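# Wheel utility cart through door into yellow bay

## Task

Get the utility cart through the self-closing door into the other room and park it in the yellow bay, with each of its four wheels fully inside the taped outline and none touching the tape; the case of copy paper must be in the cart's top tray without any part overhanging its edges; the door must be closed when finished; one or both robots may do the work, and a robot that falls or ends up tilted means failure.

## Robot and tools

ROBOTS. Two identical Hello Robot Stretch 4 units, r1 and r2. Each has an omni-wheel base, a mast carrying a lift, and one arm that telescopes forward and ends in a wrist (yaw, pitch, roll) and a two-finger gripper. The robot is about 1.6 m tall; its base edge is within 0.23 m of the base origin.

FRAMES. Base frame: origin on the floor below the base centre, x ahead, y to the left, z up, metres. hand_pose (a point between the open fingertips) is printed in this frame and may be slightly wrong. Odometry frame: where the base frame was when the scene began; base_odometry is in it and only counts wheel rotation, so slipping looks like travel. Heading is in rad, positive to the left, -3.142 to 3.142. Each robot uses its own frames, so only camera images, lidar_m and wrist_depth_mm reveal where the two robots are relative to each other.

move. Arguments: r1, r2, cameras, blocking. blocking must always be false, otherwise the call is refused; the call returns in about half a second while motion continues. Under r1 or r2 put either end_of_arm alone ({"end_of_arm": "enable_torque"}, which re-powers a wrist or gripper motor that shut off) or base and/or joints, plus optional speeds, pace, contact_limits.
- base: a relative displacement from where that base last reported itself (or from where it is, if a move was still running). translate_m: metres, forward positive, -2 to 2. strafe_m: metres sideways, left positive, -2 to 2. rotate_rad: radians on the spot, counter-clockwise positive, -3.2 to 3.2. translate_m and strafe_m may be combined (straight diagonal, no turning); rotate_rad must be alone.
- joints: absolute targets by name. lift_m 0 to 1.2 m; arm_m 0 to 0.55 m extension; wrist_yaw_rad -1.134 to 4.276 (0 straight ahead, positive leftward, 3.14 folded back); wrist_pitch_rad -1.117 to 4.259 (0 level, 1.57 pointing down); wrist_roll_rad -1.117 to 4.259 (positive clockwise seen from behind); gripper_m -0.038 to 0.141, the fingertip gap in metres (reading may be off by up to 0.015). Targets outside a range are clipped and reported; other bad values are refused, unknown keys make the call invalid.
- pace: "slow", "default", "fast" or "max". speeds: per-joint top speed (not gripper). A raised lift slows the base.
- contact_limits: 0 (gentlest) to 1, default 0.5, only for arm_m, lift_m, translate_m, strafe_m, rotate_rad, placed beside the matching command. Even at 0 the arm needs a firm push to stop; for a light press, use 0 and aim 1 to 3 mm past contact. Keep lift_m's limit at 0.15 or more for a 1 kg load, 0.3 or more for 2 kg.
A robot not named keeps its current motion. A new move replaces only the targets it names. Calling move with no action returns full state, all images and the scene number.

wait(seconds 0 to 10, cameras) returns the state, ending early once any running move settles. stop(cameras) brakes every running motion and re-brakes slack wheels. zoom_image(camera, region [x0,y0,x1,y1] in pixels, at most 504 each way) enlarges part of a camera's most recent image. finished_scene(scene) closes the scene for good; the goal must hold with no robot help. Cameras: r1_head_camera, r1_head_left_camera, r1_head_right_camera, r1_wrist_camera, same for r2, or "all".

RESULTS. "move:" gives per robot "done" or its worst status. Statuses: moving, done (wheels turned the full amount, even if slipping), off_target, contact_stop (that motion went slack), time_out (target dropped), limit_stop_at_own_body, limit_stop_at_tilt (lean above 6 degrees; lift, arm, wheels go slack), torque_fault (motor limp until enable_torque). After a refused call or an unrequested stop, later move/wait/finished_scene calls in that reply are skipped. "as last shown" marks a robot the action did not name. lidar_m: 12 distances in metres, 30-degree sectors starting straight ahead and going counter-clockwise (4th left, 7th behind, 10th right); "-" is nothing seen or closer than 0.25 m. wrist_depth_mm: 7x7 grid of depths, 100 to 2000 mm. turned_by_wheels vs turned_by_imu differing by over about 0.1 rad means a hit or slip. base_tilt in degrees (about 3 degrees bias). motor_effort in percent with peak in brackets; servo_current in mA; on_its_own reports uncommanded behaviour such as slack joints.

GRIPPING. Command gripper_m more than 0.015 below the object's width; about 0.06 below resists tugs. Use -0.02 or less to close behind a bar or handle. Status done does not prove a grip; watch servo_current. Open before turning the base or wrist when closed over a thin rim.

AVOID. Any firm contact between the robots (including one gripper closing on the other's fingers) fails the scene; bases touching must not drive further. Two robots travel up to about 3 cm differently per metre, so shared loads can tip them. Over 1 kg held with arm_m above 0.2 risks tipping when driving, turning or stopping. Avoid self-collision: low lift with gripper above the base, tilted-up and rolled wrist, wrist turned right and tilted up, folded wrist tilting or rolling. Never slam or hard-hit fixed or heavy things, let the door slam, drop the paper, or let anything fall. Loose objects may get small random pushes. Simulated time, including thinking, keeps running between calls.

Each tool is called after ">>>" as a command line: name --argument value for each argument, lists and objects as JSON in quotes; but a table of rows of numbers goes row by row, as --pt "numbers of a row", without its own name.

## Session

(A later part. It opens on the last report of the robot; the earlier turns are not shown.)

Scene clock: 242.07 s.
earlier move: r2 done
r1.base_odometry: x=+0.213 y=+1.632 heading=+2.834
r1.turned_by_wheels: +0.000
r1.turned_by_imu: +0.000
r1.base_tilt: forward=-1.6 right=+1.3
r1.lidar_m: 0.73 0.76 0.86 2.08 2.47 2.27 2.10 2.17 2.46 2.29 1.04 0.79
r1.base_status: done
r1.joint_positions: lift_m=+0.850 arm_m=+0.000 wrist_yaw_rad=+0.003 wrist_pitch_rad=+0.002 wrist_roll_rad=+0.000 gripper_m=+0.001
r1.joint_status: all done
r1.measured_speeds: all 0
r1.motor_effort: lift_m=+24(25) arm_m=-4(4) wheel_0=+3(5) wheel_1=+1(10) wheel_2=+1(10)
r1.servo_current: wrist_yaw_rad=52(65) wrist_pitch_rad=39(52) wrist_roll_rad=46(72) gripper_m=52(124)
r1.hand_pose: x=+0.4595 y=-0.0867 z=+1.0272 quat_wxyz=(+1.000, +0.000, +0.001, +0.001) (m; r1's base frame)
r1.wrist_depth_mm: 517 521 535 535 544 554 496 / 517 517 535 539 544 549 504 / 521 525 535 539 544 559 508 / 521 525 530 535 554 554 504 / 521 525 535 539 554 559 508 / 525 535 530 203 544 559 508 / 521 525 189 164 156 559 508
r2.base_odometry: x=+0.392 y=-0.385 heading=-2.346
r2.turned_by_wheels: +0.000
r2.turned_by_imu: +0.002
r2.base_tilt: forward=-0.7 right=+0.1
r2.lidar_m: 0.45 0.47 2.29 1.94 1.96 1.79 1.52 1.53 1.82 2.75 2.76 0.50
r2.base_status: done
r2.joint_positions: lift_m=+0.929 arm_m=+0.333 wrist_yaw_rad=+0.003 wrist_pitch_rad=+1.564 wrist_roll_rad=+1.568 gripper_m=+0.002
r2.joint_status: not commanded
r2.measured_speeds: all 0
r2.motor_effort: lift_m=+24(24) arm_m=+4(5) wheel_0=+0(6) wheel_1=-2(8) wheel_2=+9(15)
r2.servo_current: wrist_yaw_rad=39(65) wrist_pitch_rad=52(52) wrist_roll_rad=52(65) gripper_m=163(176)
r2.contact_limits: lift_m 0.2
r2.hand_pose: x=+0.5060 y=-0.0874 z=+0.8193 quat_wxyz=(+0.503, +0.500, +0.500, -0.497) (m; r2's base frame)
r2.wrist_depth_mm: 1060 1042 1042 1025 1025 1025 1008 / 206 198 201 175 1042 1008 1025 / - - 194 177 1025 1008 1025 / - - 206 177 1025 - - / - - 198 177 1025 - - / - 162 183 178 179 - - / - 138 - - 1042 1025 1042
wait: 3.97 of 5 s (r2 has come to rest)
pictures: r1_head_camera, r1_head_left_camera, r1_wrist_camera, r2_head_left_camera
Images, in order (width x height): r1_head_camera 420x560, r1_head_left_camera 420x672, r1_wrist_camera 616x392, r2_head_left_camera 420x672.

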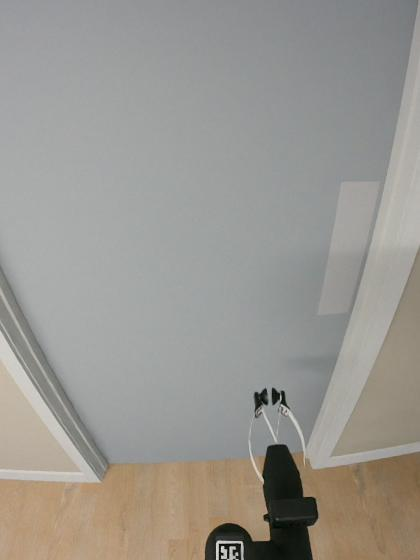

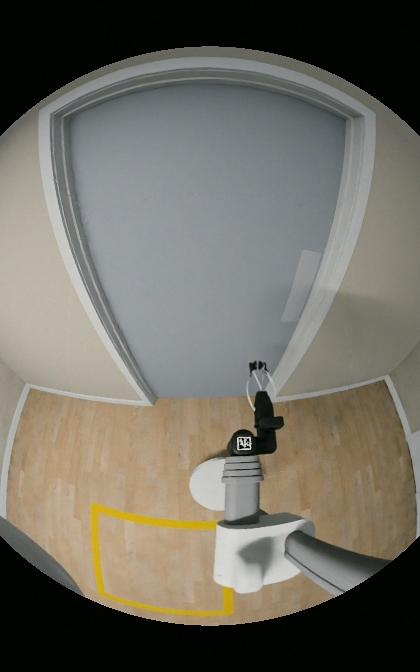

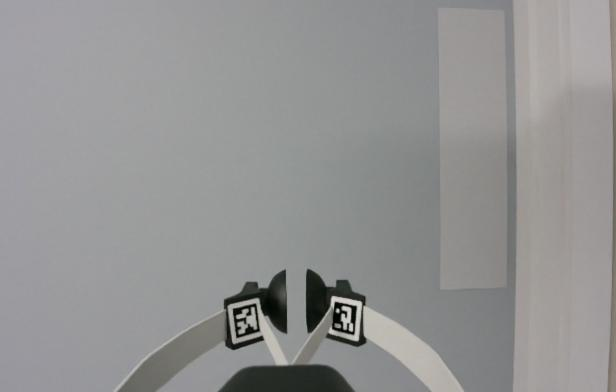

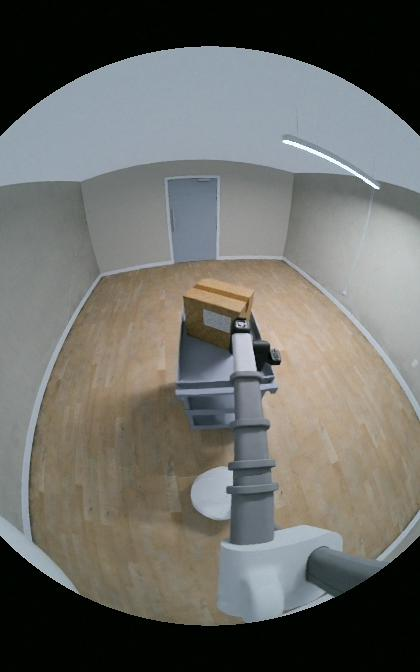

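>>> move --blocking false --r1 '{"base":{"rotate_rad":0.09}}'

>>> wait --seconds 1

>>> move --blocking false --r1 '{"base":{"translate_m":0.2,"strafe_m":-0.06}}'

>>> wait --seconds 2.5 --cameras '["r1_head_camera","r1_head_left_camera","r1_head_right_camera","r1_wrist_camera"]'

Scene clock: 253.27 s.
move: r1 moving
r1.base_odometry: x=+0.213 y=+1.632 heading=+2.924
r1.turned_by_wheels: +0.090
r1.turned_by_imu: +0.090
r1.base_tilt: forward=-1.6 right=+1.3
r1.lidar_m: 0.73 0.76 0.99 2.40 2.52 2.19 2.10 2.22 2.41 2.32 0.95 0.77
r1.base_status: rotate_rad moving
r1.joint_positions: lift_m=+0.850 arm_m=+0.000 wrist_yaw_rad=+0.002 wrist_pitch_rad=+0.002 wrist_roll_rad=+0.000 gripper_m=+0.001
r1.joint_status: not commanded
r1.measured_speeds: all 0
r1.motor_effort: lift_m=+24(24) arm_m=-4(4) wheel_0=-3(8) wheel_1=+0(7) wheel_2=+1(6)
r1.servo_current: wrist_yaw_rad=52(72) wrist_pitch_rad=46(46) wrist_roll_rad=39(65) gripper_m=46(52)
r1.hand_pose: x=+0.4595 y=-0.0867 z=+1.0272 quat_wxyz=(+1.000, +0.000, +0.001, +0.001) (m; r1's base frame)
r1.wrist_depth_mm: 539 530 530 525 521 521 521 / 535 539 525 525 525 525 517 / 535 539 535 530 530 521 521 / 535 539 535 535 525 525 521 / 539 539 535 535 530 525 525 / 535 544 539 202 530 525 521 / 544 539 188 163 155 530 525
r2: as last shown
r2.turned_by_imu: +0.000
r2.lidar_m: 0.42 0.46 2.28 1.95 1.96 1.75 1.54 1.53 1.79 2.74 2.75 0.49
r2.motor_effort: lift_m=+24(24) arm_m=+5(5) wheel_0=+0(1) wheel_1=-2(2) wheel_2=+9(9)
r2.servo_current: wrist_yaw_rad=33(52) wrist_pitch_rad=52(52) wrist_roll_rad=59(65) gripper_m=169(176)
r2.contact_limits: lift_m 0.2
r2.wrist_depth_mm: 1060 1042 1025 1042 1008 1025 1008 / 205 198 200 176 1025 1008 1025 / - - 195 177 1042 1025 1008 / - - 206 177 1025 - - / - - 197 177 1025 - - / - 162 183 178 180 - - / - 138 - - 1042 1025 1025
pictures: none

Scene clock: 253.50 s.
earlier move: r1 done
r1.base_odometry: x=+0.213 y=+1.632 heading=+2.924
r1.turned_by_wheels: +0.000
r1.turned_by_imu: +0.000
r1.base_tilt: forward=-1.6 right=+1.3
r1.lidar_m: 0.73 0.80 0.96 2.40 2.51 2.20 2.12 2.21 2.37 2.32 0.95 0.78
r1.base_status: done
r1.joint_positions: lift_m=+0.850 arm_m=+0.000 wrist_yaw_rad=+0.002 wrist_pitch_rad=+0.002 wrist_roll_rad=+0.000 gripper_m=+0.001
r1.joint_status: not commanded
r1.measured_speeds: all 0
r1.motor_effort: lift_m=+24(24) arm_m=-4(4) wheel_0=-3(8) wheel_1=-1(7) wheel_2=+0(6)
r1.servo_current: wrist_yaw_rad=46(72) wrist_pitch_rad=39(46) wrist_roll_rad=59(65) gripper_m=39(52)
r1.hand_pose: x=+0.4595 y=-0.0867 z=+1.0272 quat_wxyz=(+1.000, +0.000, +0.001, +0.001) (m; r1's base frame)
r1.wrist_depth_mm: 539 535 530 525 525 517 517 / 539 535 530 530 530 525 521 / 535 530 530 530 525 521 521 / 539 535 535 530 530 525 525 / 539 544 530 530 535 525 525 / 539 544 530 204 530 530 530 / 544 530 187 164 156 525 530
r2.base_odometry: x=+0.392 y=-0.385 heading=-2.346
r2.turned_by_wheels: +0.000
r2.turned_by_imu: +0.000
r2.base_tilt: forward=-0.7 right=+0.0
r2.lidar_m: 0.45 0.47 2.28 1.96 1.97 1.77 1.52 1.53 1.79 2.75 2.75 0.52
r2.base_status: not commanded
r2.joint_positions: lift_m=+0.929 arm_m=+0.333 wrist_yaw_rad=+0.003 wrist_pitch_rad=+1.564 wrist_roll_rad=+1.568 gripper_m=+0.002
r2.joint_status: not commanded
r2.measured_speeds: all 0
r2.motor_effort: lift_m=+24(24) arm_m=+5(5) wheel_0=+0(1) wheel_1=-2(2) wheel_2=+9(9)
r2.servo_current: wrist_yaw_rad=59(59) wrist_pitch_rad=46(52) wrist_roll_rad=46(65) gripper_m=163(176)
r2.contact_limits: lift_m 0.2
r2.hand_pose: x=+0.5060 y=-0.0874 z=+0.8193 quat_wxyz=(+0.503, +0.500, +0.500, -0.497) (m; r2's base frame)
r2.wrist_depth_mm: 1060 1025 1025 1042 1008 1008 991 / 205 198 201 176 1025 1008 1008 / - - 194 176 1008 1025 1008 / - - 206 177 1025 - - / - - 198 178 1025 - - / - 162 183 177 180 - - / - 138 - - 1025 1025 1025
wait: 0.23 of 1 s (r1 has come to rest)
pictures: none

Scene clock: 254.00 s.
move: r1 moving
r1.base_odometry: x=+0.184 y=+1.648 heading=+2.924
r1.turned_by_wheels: +0.000
r1.turned_by_imu: +0.000
r1.base_tilt: forward=-1.6 right=+1.3
r1.lidar_m: 0.71 0.71 0.93 2.41 2.53 2.22 2.14 2.26 2.39 2.32 0.89 0.74
r1.base_status: translate_m moving; strafe_m moving
r1.joint_positions: lift_m=+0.850 arm_m=+0.000 wrist_yaw_rad=+0.002 wrist_pitch_rad=+0.002 wrist_roll_rad=+0.000 gripper_m=+0.001
r1.joint_status: not commanded
r1.measured_speeds: translate_m=+0.121 strafe_m=-0.036 rotate_rad=+0.000 lift_m=+0.000 arm_m=+0.000 wrist_yaw_rad=+0.000 wrist_pitch_rad=+0.000 wrist_roll_rad=+0.000
r1.motor_effort: lift_m=+24(24) arm_m=-4(4) wheel_0=+6(9) wheel_1=+2(6) wheel_2=-9(9)
r1.servo_current: wrist_yaw_rad=59(72) wrist_pitch_rad=46(46) wrist_roll_rad=46(59) gripper_m=46(52)
r1.hand_pose: x=+0.4595 y=-0.0867 z=+1.0272 quat_wxyz=(+1.000, +0.000, +0.001, +0.001) (m; r1's base frame)
r1.wrist_depth_mm: 512 504 508 504 500 496 492 / 504 508 504 504 500 500 500 / 508 512 504 504 500 504 496 / 517 508 508 508 504 504 500 / 517 508 508 504 500 500 496 / 512 512 512 203 504 504 500 / 512 512 188 164 155 508 500
r2: as last shown
r2.base_tilt: forward=-0.6 right=+0.0
r2.lidar_m: 0.45 0.47 2.29 1.94 1.98 1.77 1.54 1.56 1.82 2.76 2.75 0.49
r2.motor_effort: lift_m=+24(24) arm_m=+4(5) wheel_0=+0(1) wheel_1=-2(2) wheel_2=+9(9)
r2.servo_current: wrist_yaw_rad=46(59) wrist_pitch_rad=46(52) wrist_roll_rad=46(52) gripper_m=169(176)
r2.contact_limits: lift_m 0.2
r2.wrist_depth_mm: 1042 1025 1025 1025 1025 1025 1008 / 205 198 201 176 1025 1008 1008 / - - 194 177 1025 1008 1008 / - - 206 177 1025 - - / - - 198 176 1025 - - / - 163 183 177 179 - - / - 138 - - 1042 1025 1042
pictures: none

Scene clock: 255.57 s.
earlier move: r1 done
r1.base_odometry: x=+0.030 y=+1.734 heading=+2.924
r1.turned_by_wheels: +0.000
r1.turned_by_imu: +0.000
r1.base_tilt: forward=-1.6 right=+1.3
r1.lidar_m: 0.53 0.58 0.75 2.00 2.58 2.42 2.29 2.44 2.34 1.79 0.65 0.56
r1.base_status: done
r1.joint_positions: lift_m=+0.850 arm_m=+0.000 wrist_yaw_rad=+0.002 wrist_pitch_rad=+0.002 wrist_roll_rad=+0.000 gripper_m=+0.001
r1.joint_status: not commanded
r1.measured_speeds: all 0
r1.motor_effort: lift_m=+24(24) arm_m=-4(4) wheel_0=+2(9) wheel_1=+1(7) wheel_2=+1(10)
r1.servo_current: wrist_yaw_rad=65(72) wrist_pitch_rad=39(46) wrist_roll_rad=59(72) gripper_m=52(52)
r1.hand_pose: x=+0.4595 y=-0.0867 z=+1.0272 quat_wxyz=(+1.000, +0.000, +0.001, +0.001) (m; r1's base frame)
r1.wrist_depth_mm: 336 332 332 330 329 327 322 / 336 334 332 329 327 327 324 / 336 334 334 330 327 327 324 / 338 336 334 332 330 329 325 / 340 336 336 332 330 329 325 / 338 336 334 203 330 330 327 / 336 338 334 334 165 329 329
r2.base_odometry: x=+0.392 y=-0.385 heading=-2.346
r2.turned_by_wheels: +0.000
r2.turned_by_imu: +0.000
r2.base_tilt: forward=-0.6 right=+0.0
r2.lidar_m: 0.45 0.47 2.29 1.95 1.99 1.75 1.54 1.54 1.84 2.75 2.75 0.51
r2.base_status: not commanded
r2.joint_positions: lift_m=+0.929 arm_m=+0.333 wrist_yaw_rad=+0.003 wrist_pitch_rad=+1.564 wrist_roll_rad=+1.568 gripper_m=+0.002
r2.joint_status: not commanded
r2.measured_speeds: all 0
r2.motor_effort: lift_m=+24(25) arm_m=+4(5) wheel_0=+1(1) wheel_1=-2(2) wheel_2=+9(9)
r2.servo_current: wrist_yaw_rad=52(59) wrist_pitch_rad=46(52) wrist_roll_rad=33(59) gripper_m=169(176)
r2.contact_limits: lift_m 0.2
r2.hand_pose: x=+0.5060 y=-0.0874 z=+0.8193 quat_wxyz=(+0.503, +0.500, +0.500, -0.497) (m; r2's base frame)
r2.wrist_depth_mm: 1042 1025 1025 1008 1025 1008 1008 / 205 198 200 176 1008 1008 1025 / - - 194 176 1025 1025 1025 / - - 205 176 1025 - - / - - 198 177 1025 - - / - 163 183 177 180 - - / - 138 - - 1042 1042 1025
wait: 1.57 of 2.5 s (r1 has come to rest)
pictures: r1_head_camera, r1_head_left_camera, r1_head_right_camera, r1_wrist_camera
Images, in order (width x height): r1_head_camera 420x560, r1_head_left_camera 420x672, r1_head_right_camera 420x672, r1_wrist_camera 616x392.

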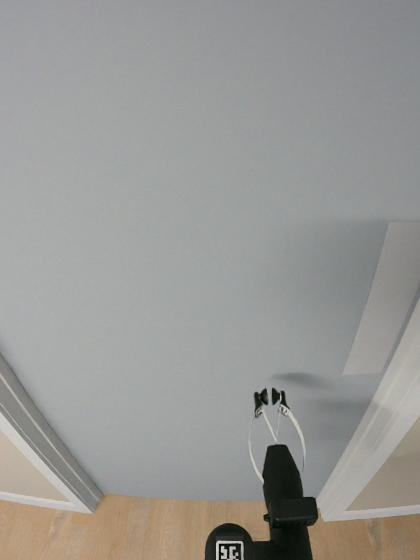

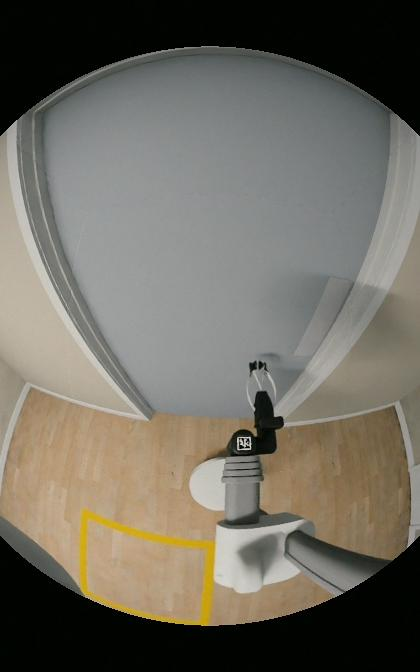

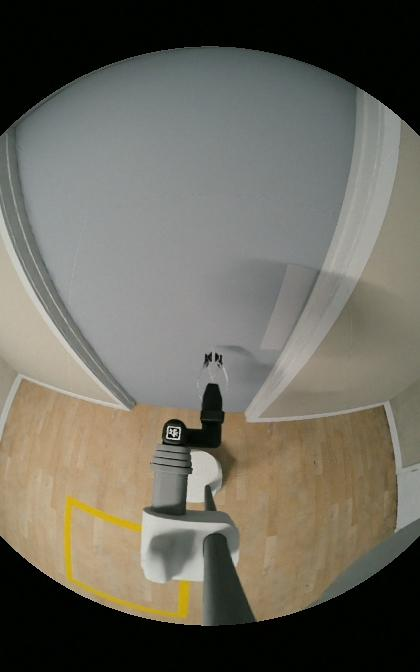

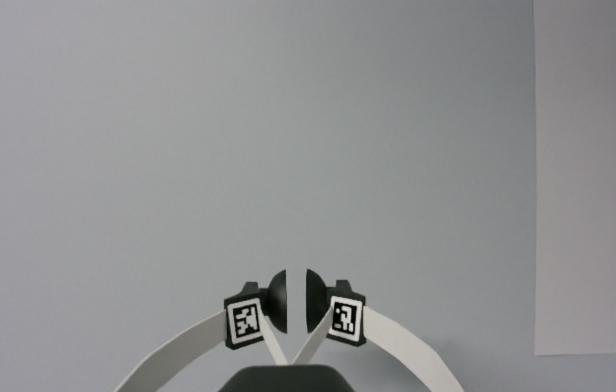

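>>> move --blocking false --r1 '{"base":{"translate_m":0.85,"strafe_m":0.03},"pace":"slow"}'

>>> wait --seconds 4 --cameras '["r1_head_left_camera","r1_wrist_camera"]'

>>> wait --seconds 5 --cameras '["r1_head_left_camera","r1_head_right_camera","r2_head_left_camera"]'

Scene clock: 262.03 s.
move: r1 moving
r1.base_odometry: x=+0.018 y=+1.736 heading=+2.924
r1.turned_by_wheels: +0.000
r1.turned_by_imu: +0.000
r1.base_tilt: forward=-1.6 right=+1.3
r1.lidar_m: 0.51 0.56 0.75 1.94 2.56 2.40 2.33 2.46 2.34 1.74 0.62 0.55
r1.base_status: translate_m moving; strafe_m moving
r1.joint_positions: lift_m=+0.850 arm_m=+0.000 wrist_yaw_rad=+0.002 wrist_pitch_rad=+0.002 wrist_roll_rad=+0.000 gripper_m=+0.001
r1.joint_status: not commanded
r1.measured_speeds: translate_m=+0.049 strafe_m=+0.001 rotate_rad=+0.001 lift_m=+0.000 arm_m=+0.000 wrist_yaw_rad=+0.000 wrist_pitch_rad=+0.000 wrist_roll_rad=+0.000
r1.motor_effort: lift_m=+24(24) arm_m=-4(4) wheel_0=+2(6) wheel_1=+3(5) wheel_2=-5(7)
r1.servo_current: wrist_yaw_rad=39(59) wrist_pitch_rad=39(46) wrist_roll_rad=59(59) gripper_m=39(52)
r1.hand_pose: x=+0.4595 y=-0.0867 z=+1.0272 quat_wxyz=(+1.000, +0.000, +0.001, +0.001) (m; r1's base frame)
r1.wrist_depth_mm: 324 324 320 317 315 314 314 / 324 324 319 320 317 317 312 / 325 325 324 320 320 317 314 / 325 325 322 322 319 317 315 / 327 327 324 322 320 315 315 / 329 329 324 203 320 319 317 / 330 327 325 183 165 319 319
r2: as last shown
r2.base_tilt: forward=-0.7 right=+0.1
r2.lidar_m: 0.45 0.46 2.30 1.95 1.98 1.73 1.52 1.54 1.83 2.76 2.77 0.49
r2.motor_effort: lift_m=+24(24) arm_m=+4(5) wheel_0=+0(1) wheel_1=-2(2) wheel_2=+9(9)
r2.servo_current: wrist_yaw_rad=46(52) wrist_pitch_rad=46(46) wrist_roll_rad=52(59) gripper_m=169(169)
r2.contact_limits: lift_m 0.2
r2.wrist_depth_mm: 1042 1042 1025 1025 1008 1008 991 / 205 198 201 176 1025 1025 1025 / - - 194 176 1025 1025 1025 / - - 206 177 1042 - - / - - 198 177 1025 - - / - 163 184 177 180 - - / - 138 - - 1042 1008 1025
pictures: none

Scene clock: 265.17 s.
earlier move: r1 contact_stop
r1.base_odometry: x=-0.065 y=+1.744 heading=+2.752
r1.turned_by_wheels: -0.173
r1.turned_by_imu: -0.131
r1.base_tilt: forward=-1.6 right=+1.3
r1.lidar_m: 0.46 0.47 0.60 1.13 2.47 2.60 2.40 2.46 2.46 2.27 0.63 0.50
r1.base_status: translate_m contact_stop (by the wheels' count: +0.095 of +0.850); strafe_m contact_stop (by the wheels' count: +0.003 of +0.030)
r1.joint_positions: lift_m=+0.850 arm_m=+0.000 wrist_yaw_rad=-0.001 wrist_pitch_rad=+0.003 wrist_roll_rad=+0.000 gripper_m=+0.000
r1.joint_status: not commanded
r1.measured_speeds: all 0
r1.on_its_own: the wheels are slack since a contact_stop
r1.motor_effort: lift_m=+21(24) arm_m=-4(11) wheel_0=+0(11) wheel_1=+0(11) wheel_2=+0(25)
r1.servo_current: wrist_yaw_rad=46(150) wrist_pitch_rad=39(59) wrist_roll_rad=52(65) gripper_m=39(59)
r1.hand_pose: x=+0.4592 y=-0.0876 z=+1.0271 quat_wxyz=(+1.000, +0.000, +0.002, +0.000) (m; r1's base frame)
r1.wrist_depth_mm: 243 249 256 262 267 276 281 / 244 249 255 262 268 277 282 / 245 250 254 262 268 277 282 / 244 251 258 262 271 278 282 / 247 251 257 264 272 278 283 / 247 252 210 203 271 279 283 / 246 250 258 183 145 279 285
r2.base_odometry: x=+0.392 y=-0.385 heading=-2.346
r2.turned_by_wheels: +0.000
r2.turned_by_imu: +0.000
r2.base_tilt: forward=-0.7 right=+0.0
r2.lidar_m: 0.45 0.47 2.27 1.96 1.97 1.77 1.54 1.54 1.84 2.76 2.76 0.50
r2.base_status: not commanded
r2.joint_positions: lift_m=+0.929 arm_m=+0.333 wrist_yaw_rad=+0.003 wrist_pitch_rad=+1.564 wrist_roll_rad=+1.568 gripper_m=+0.002
r2.joint_status: not commanded
r2.measured_speeds: all 0
r2.motor_effort: lift_m=+24(25) arm_m=+4(5) wheel_0=+1(1) wheel_1=-2(2) wheel_2=+9(9)
r2.servo_current: wrist_yaw_rad=39(65) wrist_pitch_rad=46(52) wrist_roll_rad=33(59) gripper_m=169(176)
r2.contact_limits: lift_m 0.2
r2.hand_pose: x=+0.5060 y=-0.0874 z=+0.8193 quat_wxyz=(+0.503, +0.500, +0.500, -0.497) (m; r2's base frame)
r2.wrist_depth_mm: 1025 1025 1042 1025 1042 1025 1008 / 205 198 201 176 1008 1025 991 / - - 193 176 1025 1008 1008 / - - 206 177 1008 - - / - - 198 177 1025 - - / - 162 183 177 180 - - / - 138 - - 1060 1042 1008
wait: 3.13 of 4 s (r1 has come to rest)
pictures: r1_head_left_camera, r1_wrist_camera
Images, in order (width x height): r1_head_left_camera 420x672, r1_wrist_camera 616x392.

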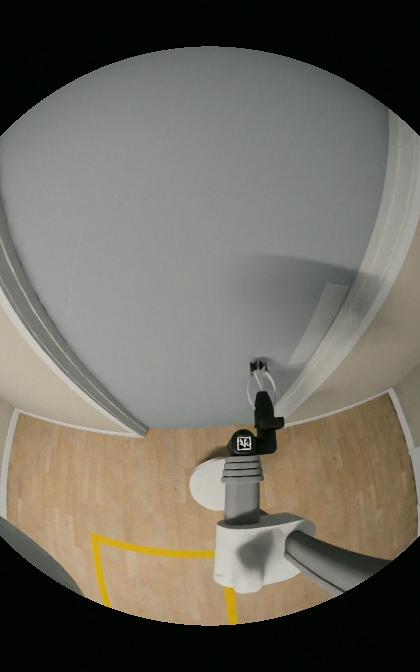

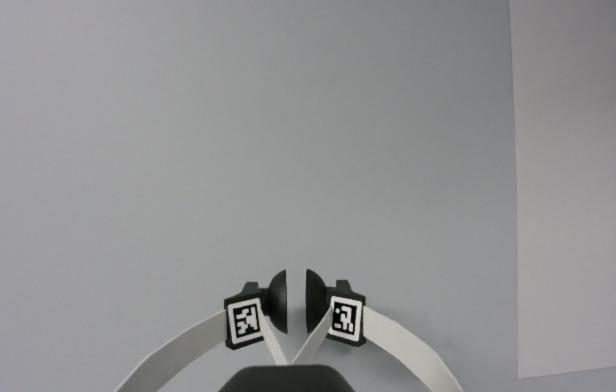

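not run: a stop that you did not command came earlier in this reply.

>>> move --blocking false --r1 '{"base":{"translate_m":-0.1,"strafe_m":-0.15},"pace":"default"}'

>>> wait --seconds 2

>>> move --blocking false --r1 '{"base":{"rotate_rad":0.15}}'

>>> wait --seconds 2 --cameras '["r1_head_left_camera","r1_wrist_camera"]'

Scene clock: 275.07 s.
move: r1 moving
r1.base_odometry: x=-0.039 y=+1.761 heading=+2.752
r1.turned_by_wheels: +0.000
r1.turned_by_imu: +0.000
r1.base_tilt: forward=-1.6 right=+1.2
r1.lidar_m: 0.47 0.48 0.65 1.14 2.52 2.57 2.39 2.43 2.46 2.24 0.67 0.53
r1.base_status: translate_m moving; strafe_m moving
r1.joint_positions: lift_m=+0.850 arm_m=+0.000 wrist_yaw_rad=-0.001 wrist_pitch_rad=+0.003 wrist_roll_rad=+0.000 gripper_m=+0.000
r1.joint_status: not commanded
r1.measured_speeds: translate_m=-0.068 strafe_m=-0.101 rotate_rad=-0.001 lift_m=+0.000 arm_m=+0.000 wrist_yaw_rad=+0.000 wrist_pitch_rad=+0.000 wrist_roll_rad=+0.000
r1.motor_effort: lift_m=+21(21) arm_m=-4(4) wheel_0=+6(8) wheel_1=-9(11) wheel_2=+7(7)
r1.servo_current: wrist_yaw_rad=39(59) wrist_pitch_rad=46(46) wrist_roll_rad=39(65) gripper_m=46(52)
r1.hand_pose: x=+0.4592 y=-0.0876 z=+1.0271 quat_wxyz=(+1.000, +0.000, +0.002, +0.000) (m; r1's base frame)
r1.wrist_depth_mm: 262 267 272 282 286 293 300 / 260 267 273 282 287 294 301 / 263 267 274 281 287 296 300 / 262 270 277 282 290 296 301 / 264 268 277 283 290 294 303 / 265 271 211 203 291 297 303 / 264 270 278 163 165 297 304
r2: as last shown
r2.base_tilt: forward=-0.6 right=+0.1
r2.lidar_m: 0.45 0.46 2.29 1.95 1.98 1.75 1.52 1.54 1.81 2.76 2.77 0.52
r2.motor_effort: lift_m=+24(25) arm_m=+4(4) wheel_0=+0(1) wheel_1=-2(2) wheel_2=+9(9)
r2.servo_current: wrist_yaw_rad=46(65) wrist_pitch_rad=52(52) wrist_roll_rad=46(52) gripper_m=163(169)
r2.contact_limits: lift_m 0.2
r2.wrist_depth_mm: 1042 1025 1025 1025 1025 1008 1025 / 206 198 201 176 1025 1042 1008 / - - 194 176 1025 1025 1008 / - - 206 176 1042 - - / - - 198 177 1042 - - / - 163 182 178 179 - - / - 138 - - 1042 1042 1042
pictures: none

Scene clock: 276.57 s.
earlier move: r1 done
r1.base_odometry: x=+0.085 y=+1.845 heading=+2.752
r1.turned_by_wheels: +0.000
r1.turned_by_imu: -0.001
r1.base_tilt: forward=-1.6 right=+1.3
r1.lidar_m: 0.56 0.57 0.77 1.42 2.61 2.48 2.28 2.33 2.33 2.14 0.82 0.57
r1.base_status: done
r1.joint_positions: lift_m=+0.850 arm_m=+0.000 wrist_yaw_rad=-0.001 wrist_pitch_rad=+0.003 wrist_roll_rad=+0.000 gripper_m=+0.000
r1.joint_status: not commanded
r1.measured_speeds: all 0
r1.motor_effort: lift_m=+21(21) arm_m=-4(4) wheel_0=+4(8) wheel_1=+0(11) wheel_2=+0(7)
r1.servo_current: wrist_yaw_rad=52(65) wrist_pitch_rad=46(52) wrist_roll_rad=52(72) gripper_m=46(52)
r1.hand_pose: x=+0.4592 y=-0.0876 z=+1.0271 quat_wxyz=(+1.000, +0.000, +0.002, +0.000) (m; r1's base frame)
r1.wrist_depth_mm: 349 357 370 384 389 320 336 / 351 357 370 382 392 322 336 / 349 362 370 384 392 322 334 / 349 362 370 387 392 324 338 / 353 364 375 382 392 327 338 / 353 359 210 202 368 332 340 / 353 357 373 379 155 - 340
r2.base_odometry: x=+0.392 y=-0.385 heading=-2.346
r2.turned_by_wheels: +0.000
r2.turned_by_imu: +0.000
r2.base_tilt: forward=-0.7 right=+0.1
r2.lidar_m: 0.46 0.44 2.25 1.96 1.99 1.78 1.52 1.54 1.84 2.76 2.74 0.52
r2.base_status: not commanded
r2.joint_positions: lift_m=+0.929 arm_m=+0.333 wrist_yaw_rad=+0.003 wrist_pitch_rad=+1.564 wrist_roll_rad=+1.568 gripper_m=+0.002
r2.joint_status: not commanded
r2.measured_speeds: all 0
r2.motor_effort: lift_m=+24(25) arm_m=+4(5) wheel_0=+0(1) wheel_1=-2(2) wheel_2=+9(9)
r2.servo_current: wrist_yaw_rad=59(65) wrist_pitch_rad=46(52) wrist_roll_rad=46(65) gripper_m=169(176)
r2.contact_limits: lift_m 0.2
r2.hand_pose: x=+0.5060 y=-0.0874 z=+0.8193 quat_wxyz=(+0.503, +0.500, +0.500, -0.497) (m; r2's base frame)
r2.wrist_depth_mm: 1042 1042 1025 1025 1025 1042 991 / 206 199 200 176 1025 1025 1008 / - - 194 176 1025 1025 1025 / - - 205 177 1042 - - / - - 198 177 1025 - - / - 163 184 178 180 - - / - 138 - - 1025 1025 1025
wait: 1.50 of 2 s (r1 has come to rest)
pictures: none

Scene clock: 277.07 s.
move: r1 moving
r1.base_odometry: x=+0.085 y=+1.845 heading=+2.900
r1.turned_by_wheels: +0.148
r1.turned_by_imu: +0.148
r1.base_tilt: forward=-1.5 right=+1.3
r1.lidar_m: 0.58 0.61 0.87 2.28 2.71 2.35 2.27 2.44 2.21 1.81 0.71 0.57
r1.base_status: rotate_rad moving
r1.joint_positions: lift_m=+0.850 arm_m=+0.000 wrist_yaw_rad=-0.001 wrist_pitch_rad=+0.003 wrist_roll_rad=+0.000 gripper_m=+0.000
r1.joint_status: not commanded
r1.measured_speeds: translate_m=-0.001 strafe_m=+0.001 rotate_rad=+0.124 lift_m=+0.000 arm_m=+0.000 wrist_yaw_rad=+0.000 wrist_pitch_rad=+0.000 wrist_roll_rad=+0.000
r1.motor_effort: lift_m=+21(21) arm_m=-4(4) wheel_0=-2(8) wheel_1=-1(7) wheel_2=-1(7)
r1.servo_current: wrist_yaw_rad=52(52) wrist_pitch_rad=39(46) wrist_roll_rad=52(52) gripper_m=46(46)
r1.hand_pose: x=+0.4592 y=-0.0876 z=+1.0271 quat_wxyz=(+1.000, +0.000, +0.002, +0.000) (m; r1's base frame)
r1.wrist_depth_mm: 368 366 364 359 355 353 317 / 370 364 362 359 359 353 319 / 370 364 364 359 355 353 325 / 370 368 364 364 362 357 320 / 370 366 366 362 362 355 332 / 375 370 210 204 359 357 334 / 373 370 368 362 164 359 334
r2: as last shown
r2.lidar_m: 0.44 0.43 2.28 1.95 2.00 1.76 1.54 1.54 1.83 2.74 2.75 0.51
r2.motor_effort: lift_m=+24(24) arm_m=+4(5) wheel_0=+0(0) wheel_1=-2(2) wheel_2=+9(9)
r2.servo_current: wrist_yaw_rad=33(59) wrist_pitch_rad=52(52) wrist_roll_rad=52(52) gripper_m=163(176)
r2.contact_limits: lift_m 0.2
r2.wrist_depth_mm: 1042 1042 1025 1042 1008 1008 1008 / 205 198 201 176 1025 1025 1008 / - - 195 176 1025 1008 1008 / - - 206 176 1025 - - / - - 198 178 1025 - - / - 163 183 177 180 - - / - 138 - - 1042 1042 1008
pictures: none

Scene clock: 277.40 s.
earlier move: r1 done
r1.base_odometry: x=+0.085 y=+1.845 heading=+2.902
r1.turned_by_wheels: +0.002
r1.turned_by_imu: +0.002
r1.base_tilt: forward=-1.6 right=+1.3
r1.lidar_m: 0.57 0.61 0.87 2.30 2.72 2.37 2.27 2.40 2.19 1.81 0.73 0.56
r1.base_status: done
r1.joint_positions: lift_m=+0.850 arm_m=+0.000 wrist_yaw_rad=-0.001 wrist_pitch_rad=+0.003 wrist_roll_rad=+0.000 gripper_m=+0.000
r1.joint_status: not commanded
r1.measured_speeds: all 0
r1.motor_effort: lift_m=+21(21) arm_m=-3(4) wheel_0=-2(8) wheel_1=-1(7) wheel_2=-2(7)
r1.servo_current: wrist_yaw_rad=33(52) wrist_pitch_rad=52(52) wrist_roll_rad=59(65) gripper_m=39(46)
r1.hand_pose: x=+0.4592 y=-0.0876 z=+1.0271 quat_wxyz=(+1.000, +0.000, +0.002, +0.000) (m; r1's base frame)
r1.wrist_depth_mm: 368 366 359 357 355 347 322 / 370 366 362 362 355 353 325 / 370 366 364 359 359 349 332 / 375 368 366 362 357 355 334 / 373 370 368 364 359 353 338 / 373 370 210 202 355 353 338 / 375 373 366 362 164 357 340
r2.base_odometry: x=+0.392 y=-0.385 heading=-2.346
r2.turned_by_wheels: +0.000
r2.turned_by_imu: +0.000
r2.base_tilt: forward=-0.7 right=+0.1
r2.lidar_m: 0.45 0.46 2.30 1.92 1.99 1.73 1.54 1.53 1.84 2.73 2.76 0.51
r2.base_status: not commanded
r2.joint_positions: lift_m=+0.929 arm_m=+0.333 wrist_yaw_rad=+0.003 wrist_pitch_rad=+1.564 wrist_roll_rad=+1.568 gripper_m=+0.002
r2.joint_status: not commanded
r2.measured_speeds: all 0
r2.motor_effort: lift_m=+24(24) arm_m=+4(5) wheel_0=+0(0) wheel_1=-2(2) wheel_2=+9(9)
r2.servo_current: wrist_yaw_rad=39(59) wrist_pitch_rad=46(52) wrist_roll_rad=52(52) gripper_m=169(176)
r2.contact_limits: lift_m 0.2
r2.hand_pose: x=+0.5060 y=-0.0874 z=+0.8193 quat_wxyz=(+0.503, +0.500, +0.500, -0.497) (m; r2's base frame)
r2.wrist_depth_mm: 1042 1025 1025 1042 1025 1008 991 / 205 198 201 176 1025 1008 991 / - - 195 176 1025 1025 1025 / - - 205 176 1025 - - / - - 198 177 1025 - - / - 162 183 177 179 - - / - 138 - - 1025 1025 1025
wait: 0.33 of 2 s (r1 has come to rest)
pictures: r1_head_left_camera, r1_wrist_camera
Images, in order (width x height): r1_head_left_camera 420x672, r1_wrist_camera 616x392.

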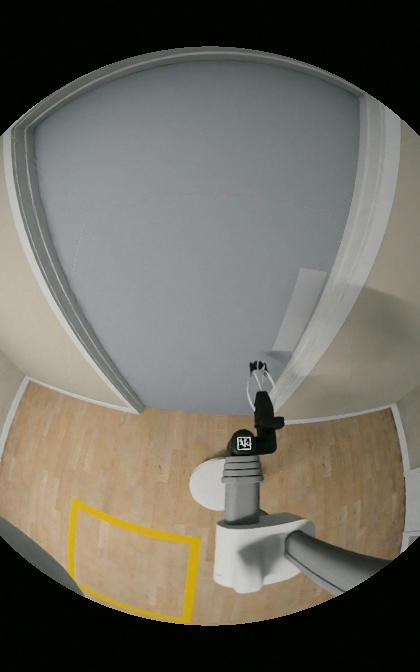

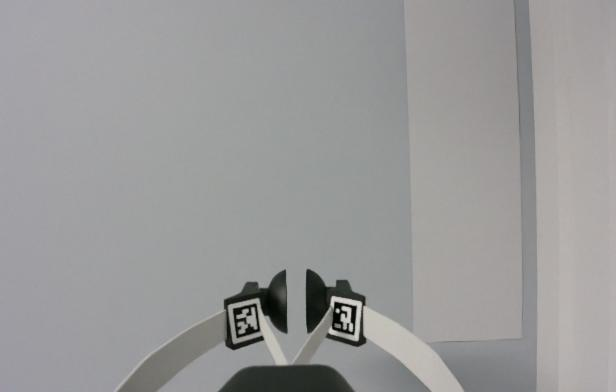

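>>> move --blocking false --r1 '{"base":{"translate_m":0.09,"strafe_m":-0.12,"rotate_rad":null},"joints":{"lift_m":0.93}}'

>>> wait --seconds 2

>>> move --blocking false --r1 '{"joints":{"arm_m":0.5},"contact_limits":{"arm_m":1.0},"speeds":{"arm_m":0.08}}'

>>> wait --seconds 3 --cameras '["r1_head_left_camera","r1_wrist_camera"]'

>>> wait --seconds 3 --cameras '["r1_head_left_camera","r1_wrist_camera"]'


Scene clock: 287.93 s.
r1.base_odometry: x=+0.085 y=+1.845 heading=+2.902
r1.turned_by_wheels: +0.000
r1.turned_by_imu: +0.000
r1.base_tilt: forward=-1.6 right=+1.3
r1.lidar_m: 0.55 0.61 0.87 2.30 2.70 2.36 2.27 2.40 2.22 1.80 0.70 0.57
r1.base_status: done
r1.joint_positions: lift_m=+0.850 arm_m=+0.000 wrist_yaw_rad=-0.001 wrist_pitch_rad=+0.003 wrist_roll_rad=+0.000 gripper_m=+0.000
r1.joint_status: not commanded
r1.measured_speeds: all 0
r1.motor_effort: lift_m=+21(21) arm_m=-4(4) wheel_0=-2(8) wheel_1=-1(7) wheel_2=-2(7)
r1.servo_current: wrist_yaw_rad=39(52) wrist_pitch_rad=52(52) wrist_roll_rad=46(65) gripper_m=46(46)
r1.hand_pose: x=+0.4592 y=-0.0876 z=+1.0271 quat_wxyz=(+1.000, +0.000, +0.002, +0.000) (m; r1's base frame)
r1.wrist_depth_mm: 368 366 362 359 353 351 314 / 373 366 362 359 359 353 327 / 370 368 364 362 359 351 332 / 373 368 364 362 359 353 336 / 375 373 368 364 359 355 336 / 375 373 210 203 357 357 340 / 375 370 368 364 164 359 338
r2.base_odometry: x=+0.392 y=-0.385 heading=-2.346
r2.turned_by_wheels: +0.000
r2.turned_by_imu: +0.001
r2.base_tilt: forward=-0.7 right=+0.0
r2.lidar_m: 0.43 0.46 2.28 1.96 1.96 1.75 1.52 1.55 1.84 2.77 2.77 0.51
r2.base_status: not commanded
r2.joint_positions: lift_m=+0.929 arm_m=+0.333 wrist_yaw_rad=+0.003 wrist_pitch_rad=+1.564 wrist_roll_rad=+1.568 gripper_m=+0.002
r2.joint_status: not commanded
r2.measured_speeds: all 0
r2.motor_effort: lift_m=+24(24) arm_m=+4(5) wheel_0=+1(0) wheel_1=-2(2) wheel_2=+9(9)
r2.servo_current: wrist_yaw_rad=59(59) wrist_pitch_rad=52(52) wrist_roll_rad=39(52) gripper_m=163(176)
r2.contact_limits: lift_m 0.2
r2.hand_pose: x=+0.5060 y=-0.0874 z=+0.8193 quat_wxyz=(+0.503, +0.500, +0.500, -0.497) (m; r2's base frame)
r2.wrist_depth_mm: 1042 1042 1042 1008 1008 1008 1008 / 206 198 200 176 1025 1008 1025 / - - 194 176 1025 1025 991 / - - 206 177 1025 - - / - - 198 176 1042 - - / - 163 183 177 179 - - / - 138 - - 1025 1025 1025
wait: 2.00 s; at rest from the start
pictures: none

Scene clock: 288.43 s.
move: r1 moving
r1.base_odometry: x=+0.085 y=+1.845 heading=+2.902
r1.turned_by_wheels: +0.000
r1.turned_by_imu: +0.000
r1.base_tilt: forward=-1.6 right=+1.3
r1.lidar_m: 0.57 0.59 0.86 2.32 2.71 2.36 2.25 2.41 2.21 1.78 0.70 0.58
r1.base_status: not commanded
r1.joint_positions: lift_m=+0.850 arm_m=+0.032 wrist_yaw_rad=-0.001 wrist_pitch_rad=+0.003 wrist_roll_rad=+0.000 gripper_m=+0.000
r1.joint_status: arm_m moving
r1.measured_speeds: translate_m=+0.000 strafe_m=+0.000 rotate_rad=+0.000 lift_m=+0.000 arm_m=+0.080 wrist_yaw_rad=+0.000 wrist_pitch_rad=+0.000 wrist_roll_rad=+0.000
r1.motor_effort: lift_m=+21(21) arm_m=+6(8) wheel_0=-2(2) wheel_1=-2(2) wheel_2=-2(2)
r1.servo_current: wrist_yaw_rad=59(72) wrist_pitch_rad=39(52) wrist_roll_rad=39(52) gripper_m=46(46)
r1.contact_limits: arm_m 1
r1.hand_pose: x=+0.4914 y=-0.0876 z=+1.0271 quat_wxyz=(+1.000, +0.000, +0.002, +0.000) (m; r1's base frame)
r1.wrist_depth_mm: 336 332 332 329 329 325 301 / 338 336 334 330 329 325 320 / 338 336 334 330 330 327 309 / 340 338 334 332 330 327 327 / 342 338 336 332 336 329 327 / 343 338 336 203 330 329 327 / 342 340 338 334 164 330 330
r2: as last shown
r2.turned_by_imu: +0.000
r2.base_tilt: forward=-0.6 right=+0.1
r2.lidar_m: 0.43 0.48 2.29 1.95 1.97 1.77 1.56 1.54 1.84 2.75 2.73 0.50
r2.motor_effort: lift_m=+24(24) arm_m=+4(5) wheel_0=+0(1) wheel_1=-2(2) wheel_2=+9(9)
r2.servo_current: wrist_yaw_rad=52(59) wrist_pitch_rad=46(52) wrist_roll_rad=52(65) gripper_m=163(169)
r2.contact_limits: lift_m 0.2
r2.wrist_depth_mm: 1025 1025 1025 1008 1042 1025 1008 / 205 198 200 176 1025 1025 1008 / - - 194 176 1008 1025 1025 / - - 205 176 1025 - - / - - 198 177 1042 - - / - 162 183 178 180 - - / - 138 - - 1042 1025 1025
pictures: none

Scene clock: 291.43 s.
earlier move: r1 moving
r1.base_odometry: x=+0.085 y=+1.844 heading=+2.901
r1.turned_by_wheels: -0.001
r1.turned_by_imu: +0.021
r1.base_tilt: forward=-1.7 right=+1.3
r1.lidar_m: 0.68 0.71 0.87 2.53 2.72 2.33 2.25 2.43 2.20 1.69 0.71 0.58
r1.base_status: not commanded
r1.joint_positions: lift_m=+0.850 arm_m=+0.271 wrist_yaw_rad=-0.010 wrist_pitch_rad=+0.003 wrist_roll_rad=+0.000 gripper_m=+0.000
r1.joint_status: arm_m moving
r1.measured_speeds: translate_m=+0.000 strafe_m=+0.000 rotate_rad=+0.000 lift_m=+0.000 arm_m=+0.080 wrist_yaw_rad=+0.000 wrist_pitch_rad=+0.000 wrist_roll_rad=+0.000
r1.motor_effort: lift_m=+21(21) arm_m=+14(20) wheel_0=+1(9) wheel_1=+0(4) wheel_2=-16(17)
r1.servo_current: wrist_yaw_rad=78(85) wrist_pitch_rad=46(52) wrist_roll_rad=52(65) gripper_m=52(52)
r1.contact_limits: arm_m 1
r1.hand_pose: x=+0.7297 y=-0.0904 z=+1.0271 quat_wxyz=(+1.000, +0.000, +0.002, -0.005) (m; r1's base frame)
r1.wrist_depth_mm: 206 215 223 230 239 248 258 / 207 214 224 231 239 247 257 / 208 216 224 232 241 250 258 / 209 216 224 232 242 250 259 / 208 216 224 233 242 250 259 / 208 216 209 208 202 251 260 / 210 213 224 150 240 253 262
r2.base_odometry: x=+0.392 y=-0.385 heading=-2.346
r2.turned_by_wheels: +0.000
r2.turned_by_imu: +0.000
r2.base_tilt: forward=-0.7 right=+0.0
r2.lidar_m: 0.45 0.47 2.27 1.96 1.94 1.77 1.50 1.54 1.82 2.77 2.76 0.50
r2.base_status: not commanded
r2.joint_positions: lift_m=+0.929 arm_m=+0.333 wrist_yaw_rad=+0.003 wrist_pitch_rad=+1.564 wrist_roll_rad=+1.568 gripper_m=+0.002
r2.joint_status: not commanded
r2.measured_speeds: all 0
r2.motor_effort: lift_m=+24(24) arm_m=+4(5) wheel_0=+0(1) wheel_1=-2(2) wheel_2=+9(9)
r2.servo_current: wrist_yaw_rad=39(59) wrist_pitch_rad=46(52) wrist_roll_rad=52(65) gripper_m=169(176)
r2.contact_limits: lift_m 0.2
r2.hand_pose: x=+0.5060 y=-0.0874 z=+0.8193 quat_wxyz=(+0.503, +0.500, +0.500, -0.497) (m; r2's base frame)
r2.wrist_depth_mm: 1042 1008 1008 1025 1042 1008 1008 / 206 198 201 176 1025 1025 1025 / - - 194 176 1025 1025 1008 / - - 206 177 1025 - - / - - 197 177 1042 - - / - 162 183 178 179 - - / - 138 - - 1042 1042 1025
wait: 3.00 s; no rest
pictures: r1_head_left_camera, r1_wrist_camera
Images, in order (width x height): r1_head_left_camera 420x672, r1_wrist_camera 616x392.

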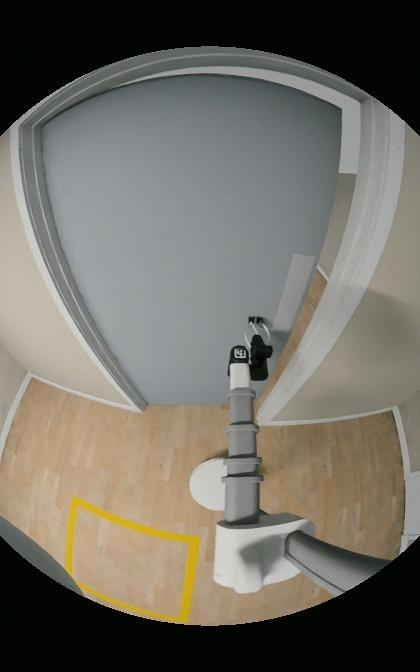

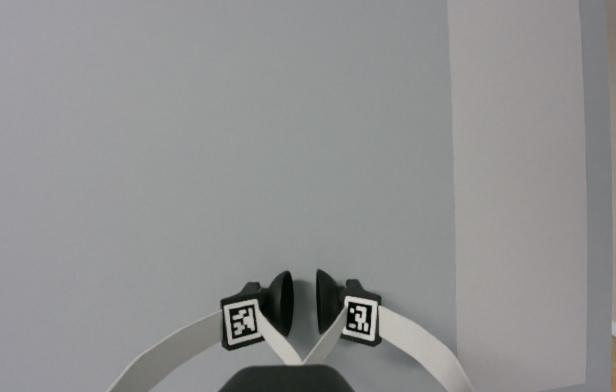

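Scene clock: 294.43 s.
earlier move: r1 moving
r1.base_odometry: x=+0.085 y=+1.845 heading=+2.901
r1.turned_by_wheels: +0.000
r1.turned_by_imu: +0.005
r1.base_tilt: forward=-1.6 right=+1.2
r1.lidar_m: 0.82 0.82 0.86 2.56 2.71 2.33 2.27 2.44 2.22 1.67 0.69 0.56
r1.base_status: not commanded
r1.joint_positions: lift_m=+0.850 arm_m=+0.499 wrist_yaw_rad=-0.010 wrist_pitch_rad=+0.003 wrist_roll_rad=+0.000 gripper_m=+0.000
r1.joint_status: arm_m moving
r1.measured_speeds: all 0
r1.motor_effort: lift_m=+21(21) arm_m=+12(20) wheel_0=+2(9) wheel_1=+2(4) wheel_2=-14(17)
r1.servo_current: wrist_yaw_rad=65(91) wrist_pitch_rad=46(52) wrist_roll_rad=33(72) gripper_m=46(52)
r1.contact_limits: arm_m 1
r1.hand_pose: x=+0.9577 y=-0.0904 z=+1.0271 quat_wxyz=(+1.000, +0.000, +0.002, -0.005) (m; r1's base frame)
r1.wrist_depth_mm: 178 191 211 234 259 290 - / 178 192 211 235 260 291 - / 179 193 213 236 262 297 - / 179 194 213 235 262 297 - / 179 193 213 236 264 298 - / 178 195 208 193 264 294 - / 177 192 177 167 180 296 -
r2.base_odometry: x=+0.392 y=-0.385 heading=-2.346
r2.turned_by_wheels: +0.000
r2.turned_by_imu: +0.000
r2.base_tilt: forward=-0.7 right=+0.0
r2.lidar_m: 0.44 0.47 2.30 1.94 1.99 1.73 1.54 1.52 1.82 2.73 2.77 0.52
r2.base_status: not commanded
r2.joint_positions: lift_m=+0.929 arm_m=+0.333 wrist_yaw_rad=+0.003 wrist_pitch_rad=+1.564 wrist_roll_rad=+1.568 gripper_m=+0.002
r2.joint_status: not commanded
r2.measured_speeds: all 0
r2.motor_effort: lift_m=+24(24) arm_m=+4(5) wheel_0=+0(1) wheel_1=-2(3) wheel_2=+9(9)
r2.servo_current: wrist_yaw_rad=33(59) wrist_pitch_rad=46(52) wrist_roll_rad=46(65) gripper_m=169(176)
r2.contact_limits: lift_m 0.2
r2.hand_pose: x=+0.5060 y=-0.0874 z=+0.8193 quat_wxyz=(+0.503, +0.500, +0.500, -0.497) (m; r2's base frame)
r2.wrist_depth_mm: 1042 1042 1025 1025 1025 1008 1008 / 206 198 200 176 1025 1025 1008 / - - 193 177 1025 1008 1008 / - - 206 177 1042 - - / - - 198 177 1025 - - / - 163 183 178 180 - - / - 138 - - 1042 1025 1025
wait: 3.00 s; no rest
pictures: r1_head_left_camera, r1_wrist_camera
Images, in order (width x height): r1_head_left_camera 420x672, r1_wrist_camera 616x392.

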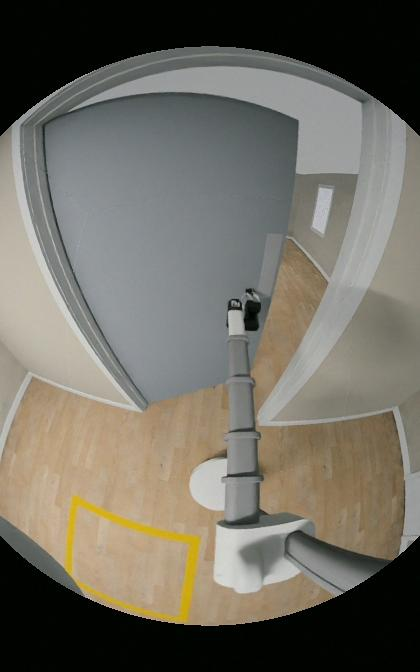

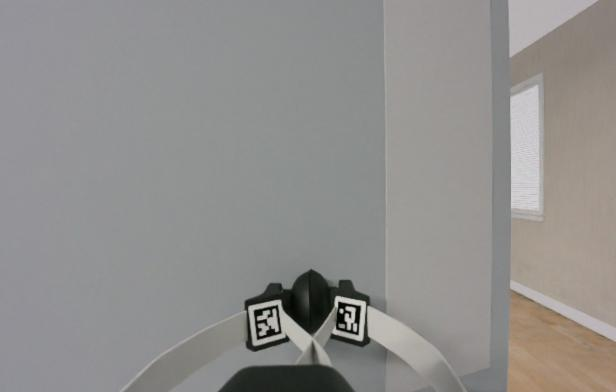

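>>> move --blocking false --r1 '{"base":{"translate_m":0.55,"strafe_m":0.08},"contact_limits":{"translate_m":0.8,"strafe_m":0.8},"pace":"slow"}'

>>> wait --seconds 3 --cameras '["r1_head_left_camera"]'

>>> wait --seconds 3.5 --cameras '["r1_head_left_camera","r1_wrist_camera","r2_head_left_camera"]'

r1: "contact_limits": translate_m and strafe_m are given together and make one move, which takes one limit: state it under one of them only
Scene clock: 302.27 s.
earlier move: r1 done
r1.base_odometry: x=+0.085 y=+1.845 heading=+2.901
r1.turned_by_wheels: +0.000
r1.turned_by_imu: +0.000
r1.base_tilt: forward=-1.6 right=+1.3
r1.lidar_m: 0.83 0.80 0.87 2.54 2.70 2.32 2.26 2.40 2.19 1.68 0.69 0.60
r1.base_status: not commanded
r1.joint_positions: lift_m=+0.850 arm_m=+0.499 wrist_yaw_rad=-0.010 wrist_pitch_rad=+0.003 wrist_roll_rad=+0.000 gripper_m=+0.000
r1.joint_status: all done
r1.measured_speeds: all 0
r1.motor_effort: lift_m=+21(21) arm_m=+11(20) wheel_0=+0(9) wheel_1=+2(4) wheel_2=-14(17)
r1.servo_current: wrist_yaw_rad=59(91) wrist_pitch_rad=46(52) wrist_roll_rad=52(72) gripper_m=39(52)
r1.contact_limits: arm_m 1
r1.hand_pose: x=+0.9577 y=-0.0904 z=+1.0271 quat_wxyz=(+1.000, +0.000, +0.002, -0.005) (m; r1's base frame)
r1.wrist_depth_mm: 178 191 210 232 258 294 - / 177 192 210 233 259 290 - / 178 192 211 233 259 290 - / 178 193 212 234 260 290 - / 179 193 211 235 260 298 - / 177 193 206 198 263 294 - / 177 190 175 181 249 300 -
r2.base_odometry: x=+0.392 y=-0.385 heading=-2.346
r2.turned_by_wheels: +0.000
r2.turned_by_imu: +0.000
r2.base_tilt: forward=-0.6 right=+0.0
r2.lidar_m: 0.44 0.48 2.29 1.96 1.98 1.75 1.51 1.53 1.81 2.75 2.74 0.50
r2.base_status: not commanded
r2.joint_positions: lift_m=+0.929 arm_m=+0.333 wrist_yaw_rad=+0.003 wrist_pitch_rad=+1.564 wrist_roll_rad=+1.568 gripper_m=+0.002
r2.joint_status: not commanded
r2.measured_speeds: all 0
r2.motor_effort: lift_m=+24(24) arm_m=+4(5) wheel_0=+0(1) wheel_1=-2(3) wheel_2=+9(9)
r2.servo_current: wrist_yaw_rad=52(59) wrist_pitch_rad=39(52) wrist_roll_rad=39(65) gripper_m=169(176)
r2.contact_limits: lift_m 0.2
r2.hand_pose: x=+0.5060 y=-0.0874 z=+0.8193 quat_wxyz=(+0.503, +0.500, +0.500, -0.497) (m; r2's base frame)
r2.wrist_depth_mm: 1042 1025 1025 1042 1025 1008 1025 / 206 198 201 176 1008 1008 1008 / - - 193 176 1042 1025 991 / - - 206 176 1025 - - / - - 198 177 1025 - - / - 163 183 178 180 - - / - 139 - - 1042 1025 1042
pictures: none

not run: a call was refused earlier in this reply.

not run: a call was refused earlier in this reply.


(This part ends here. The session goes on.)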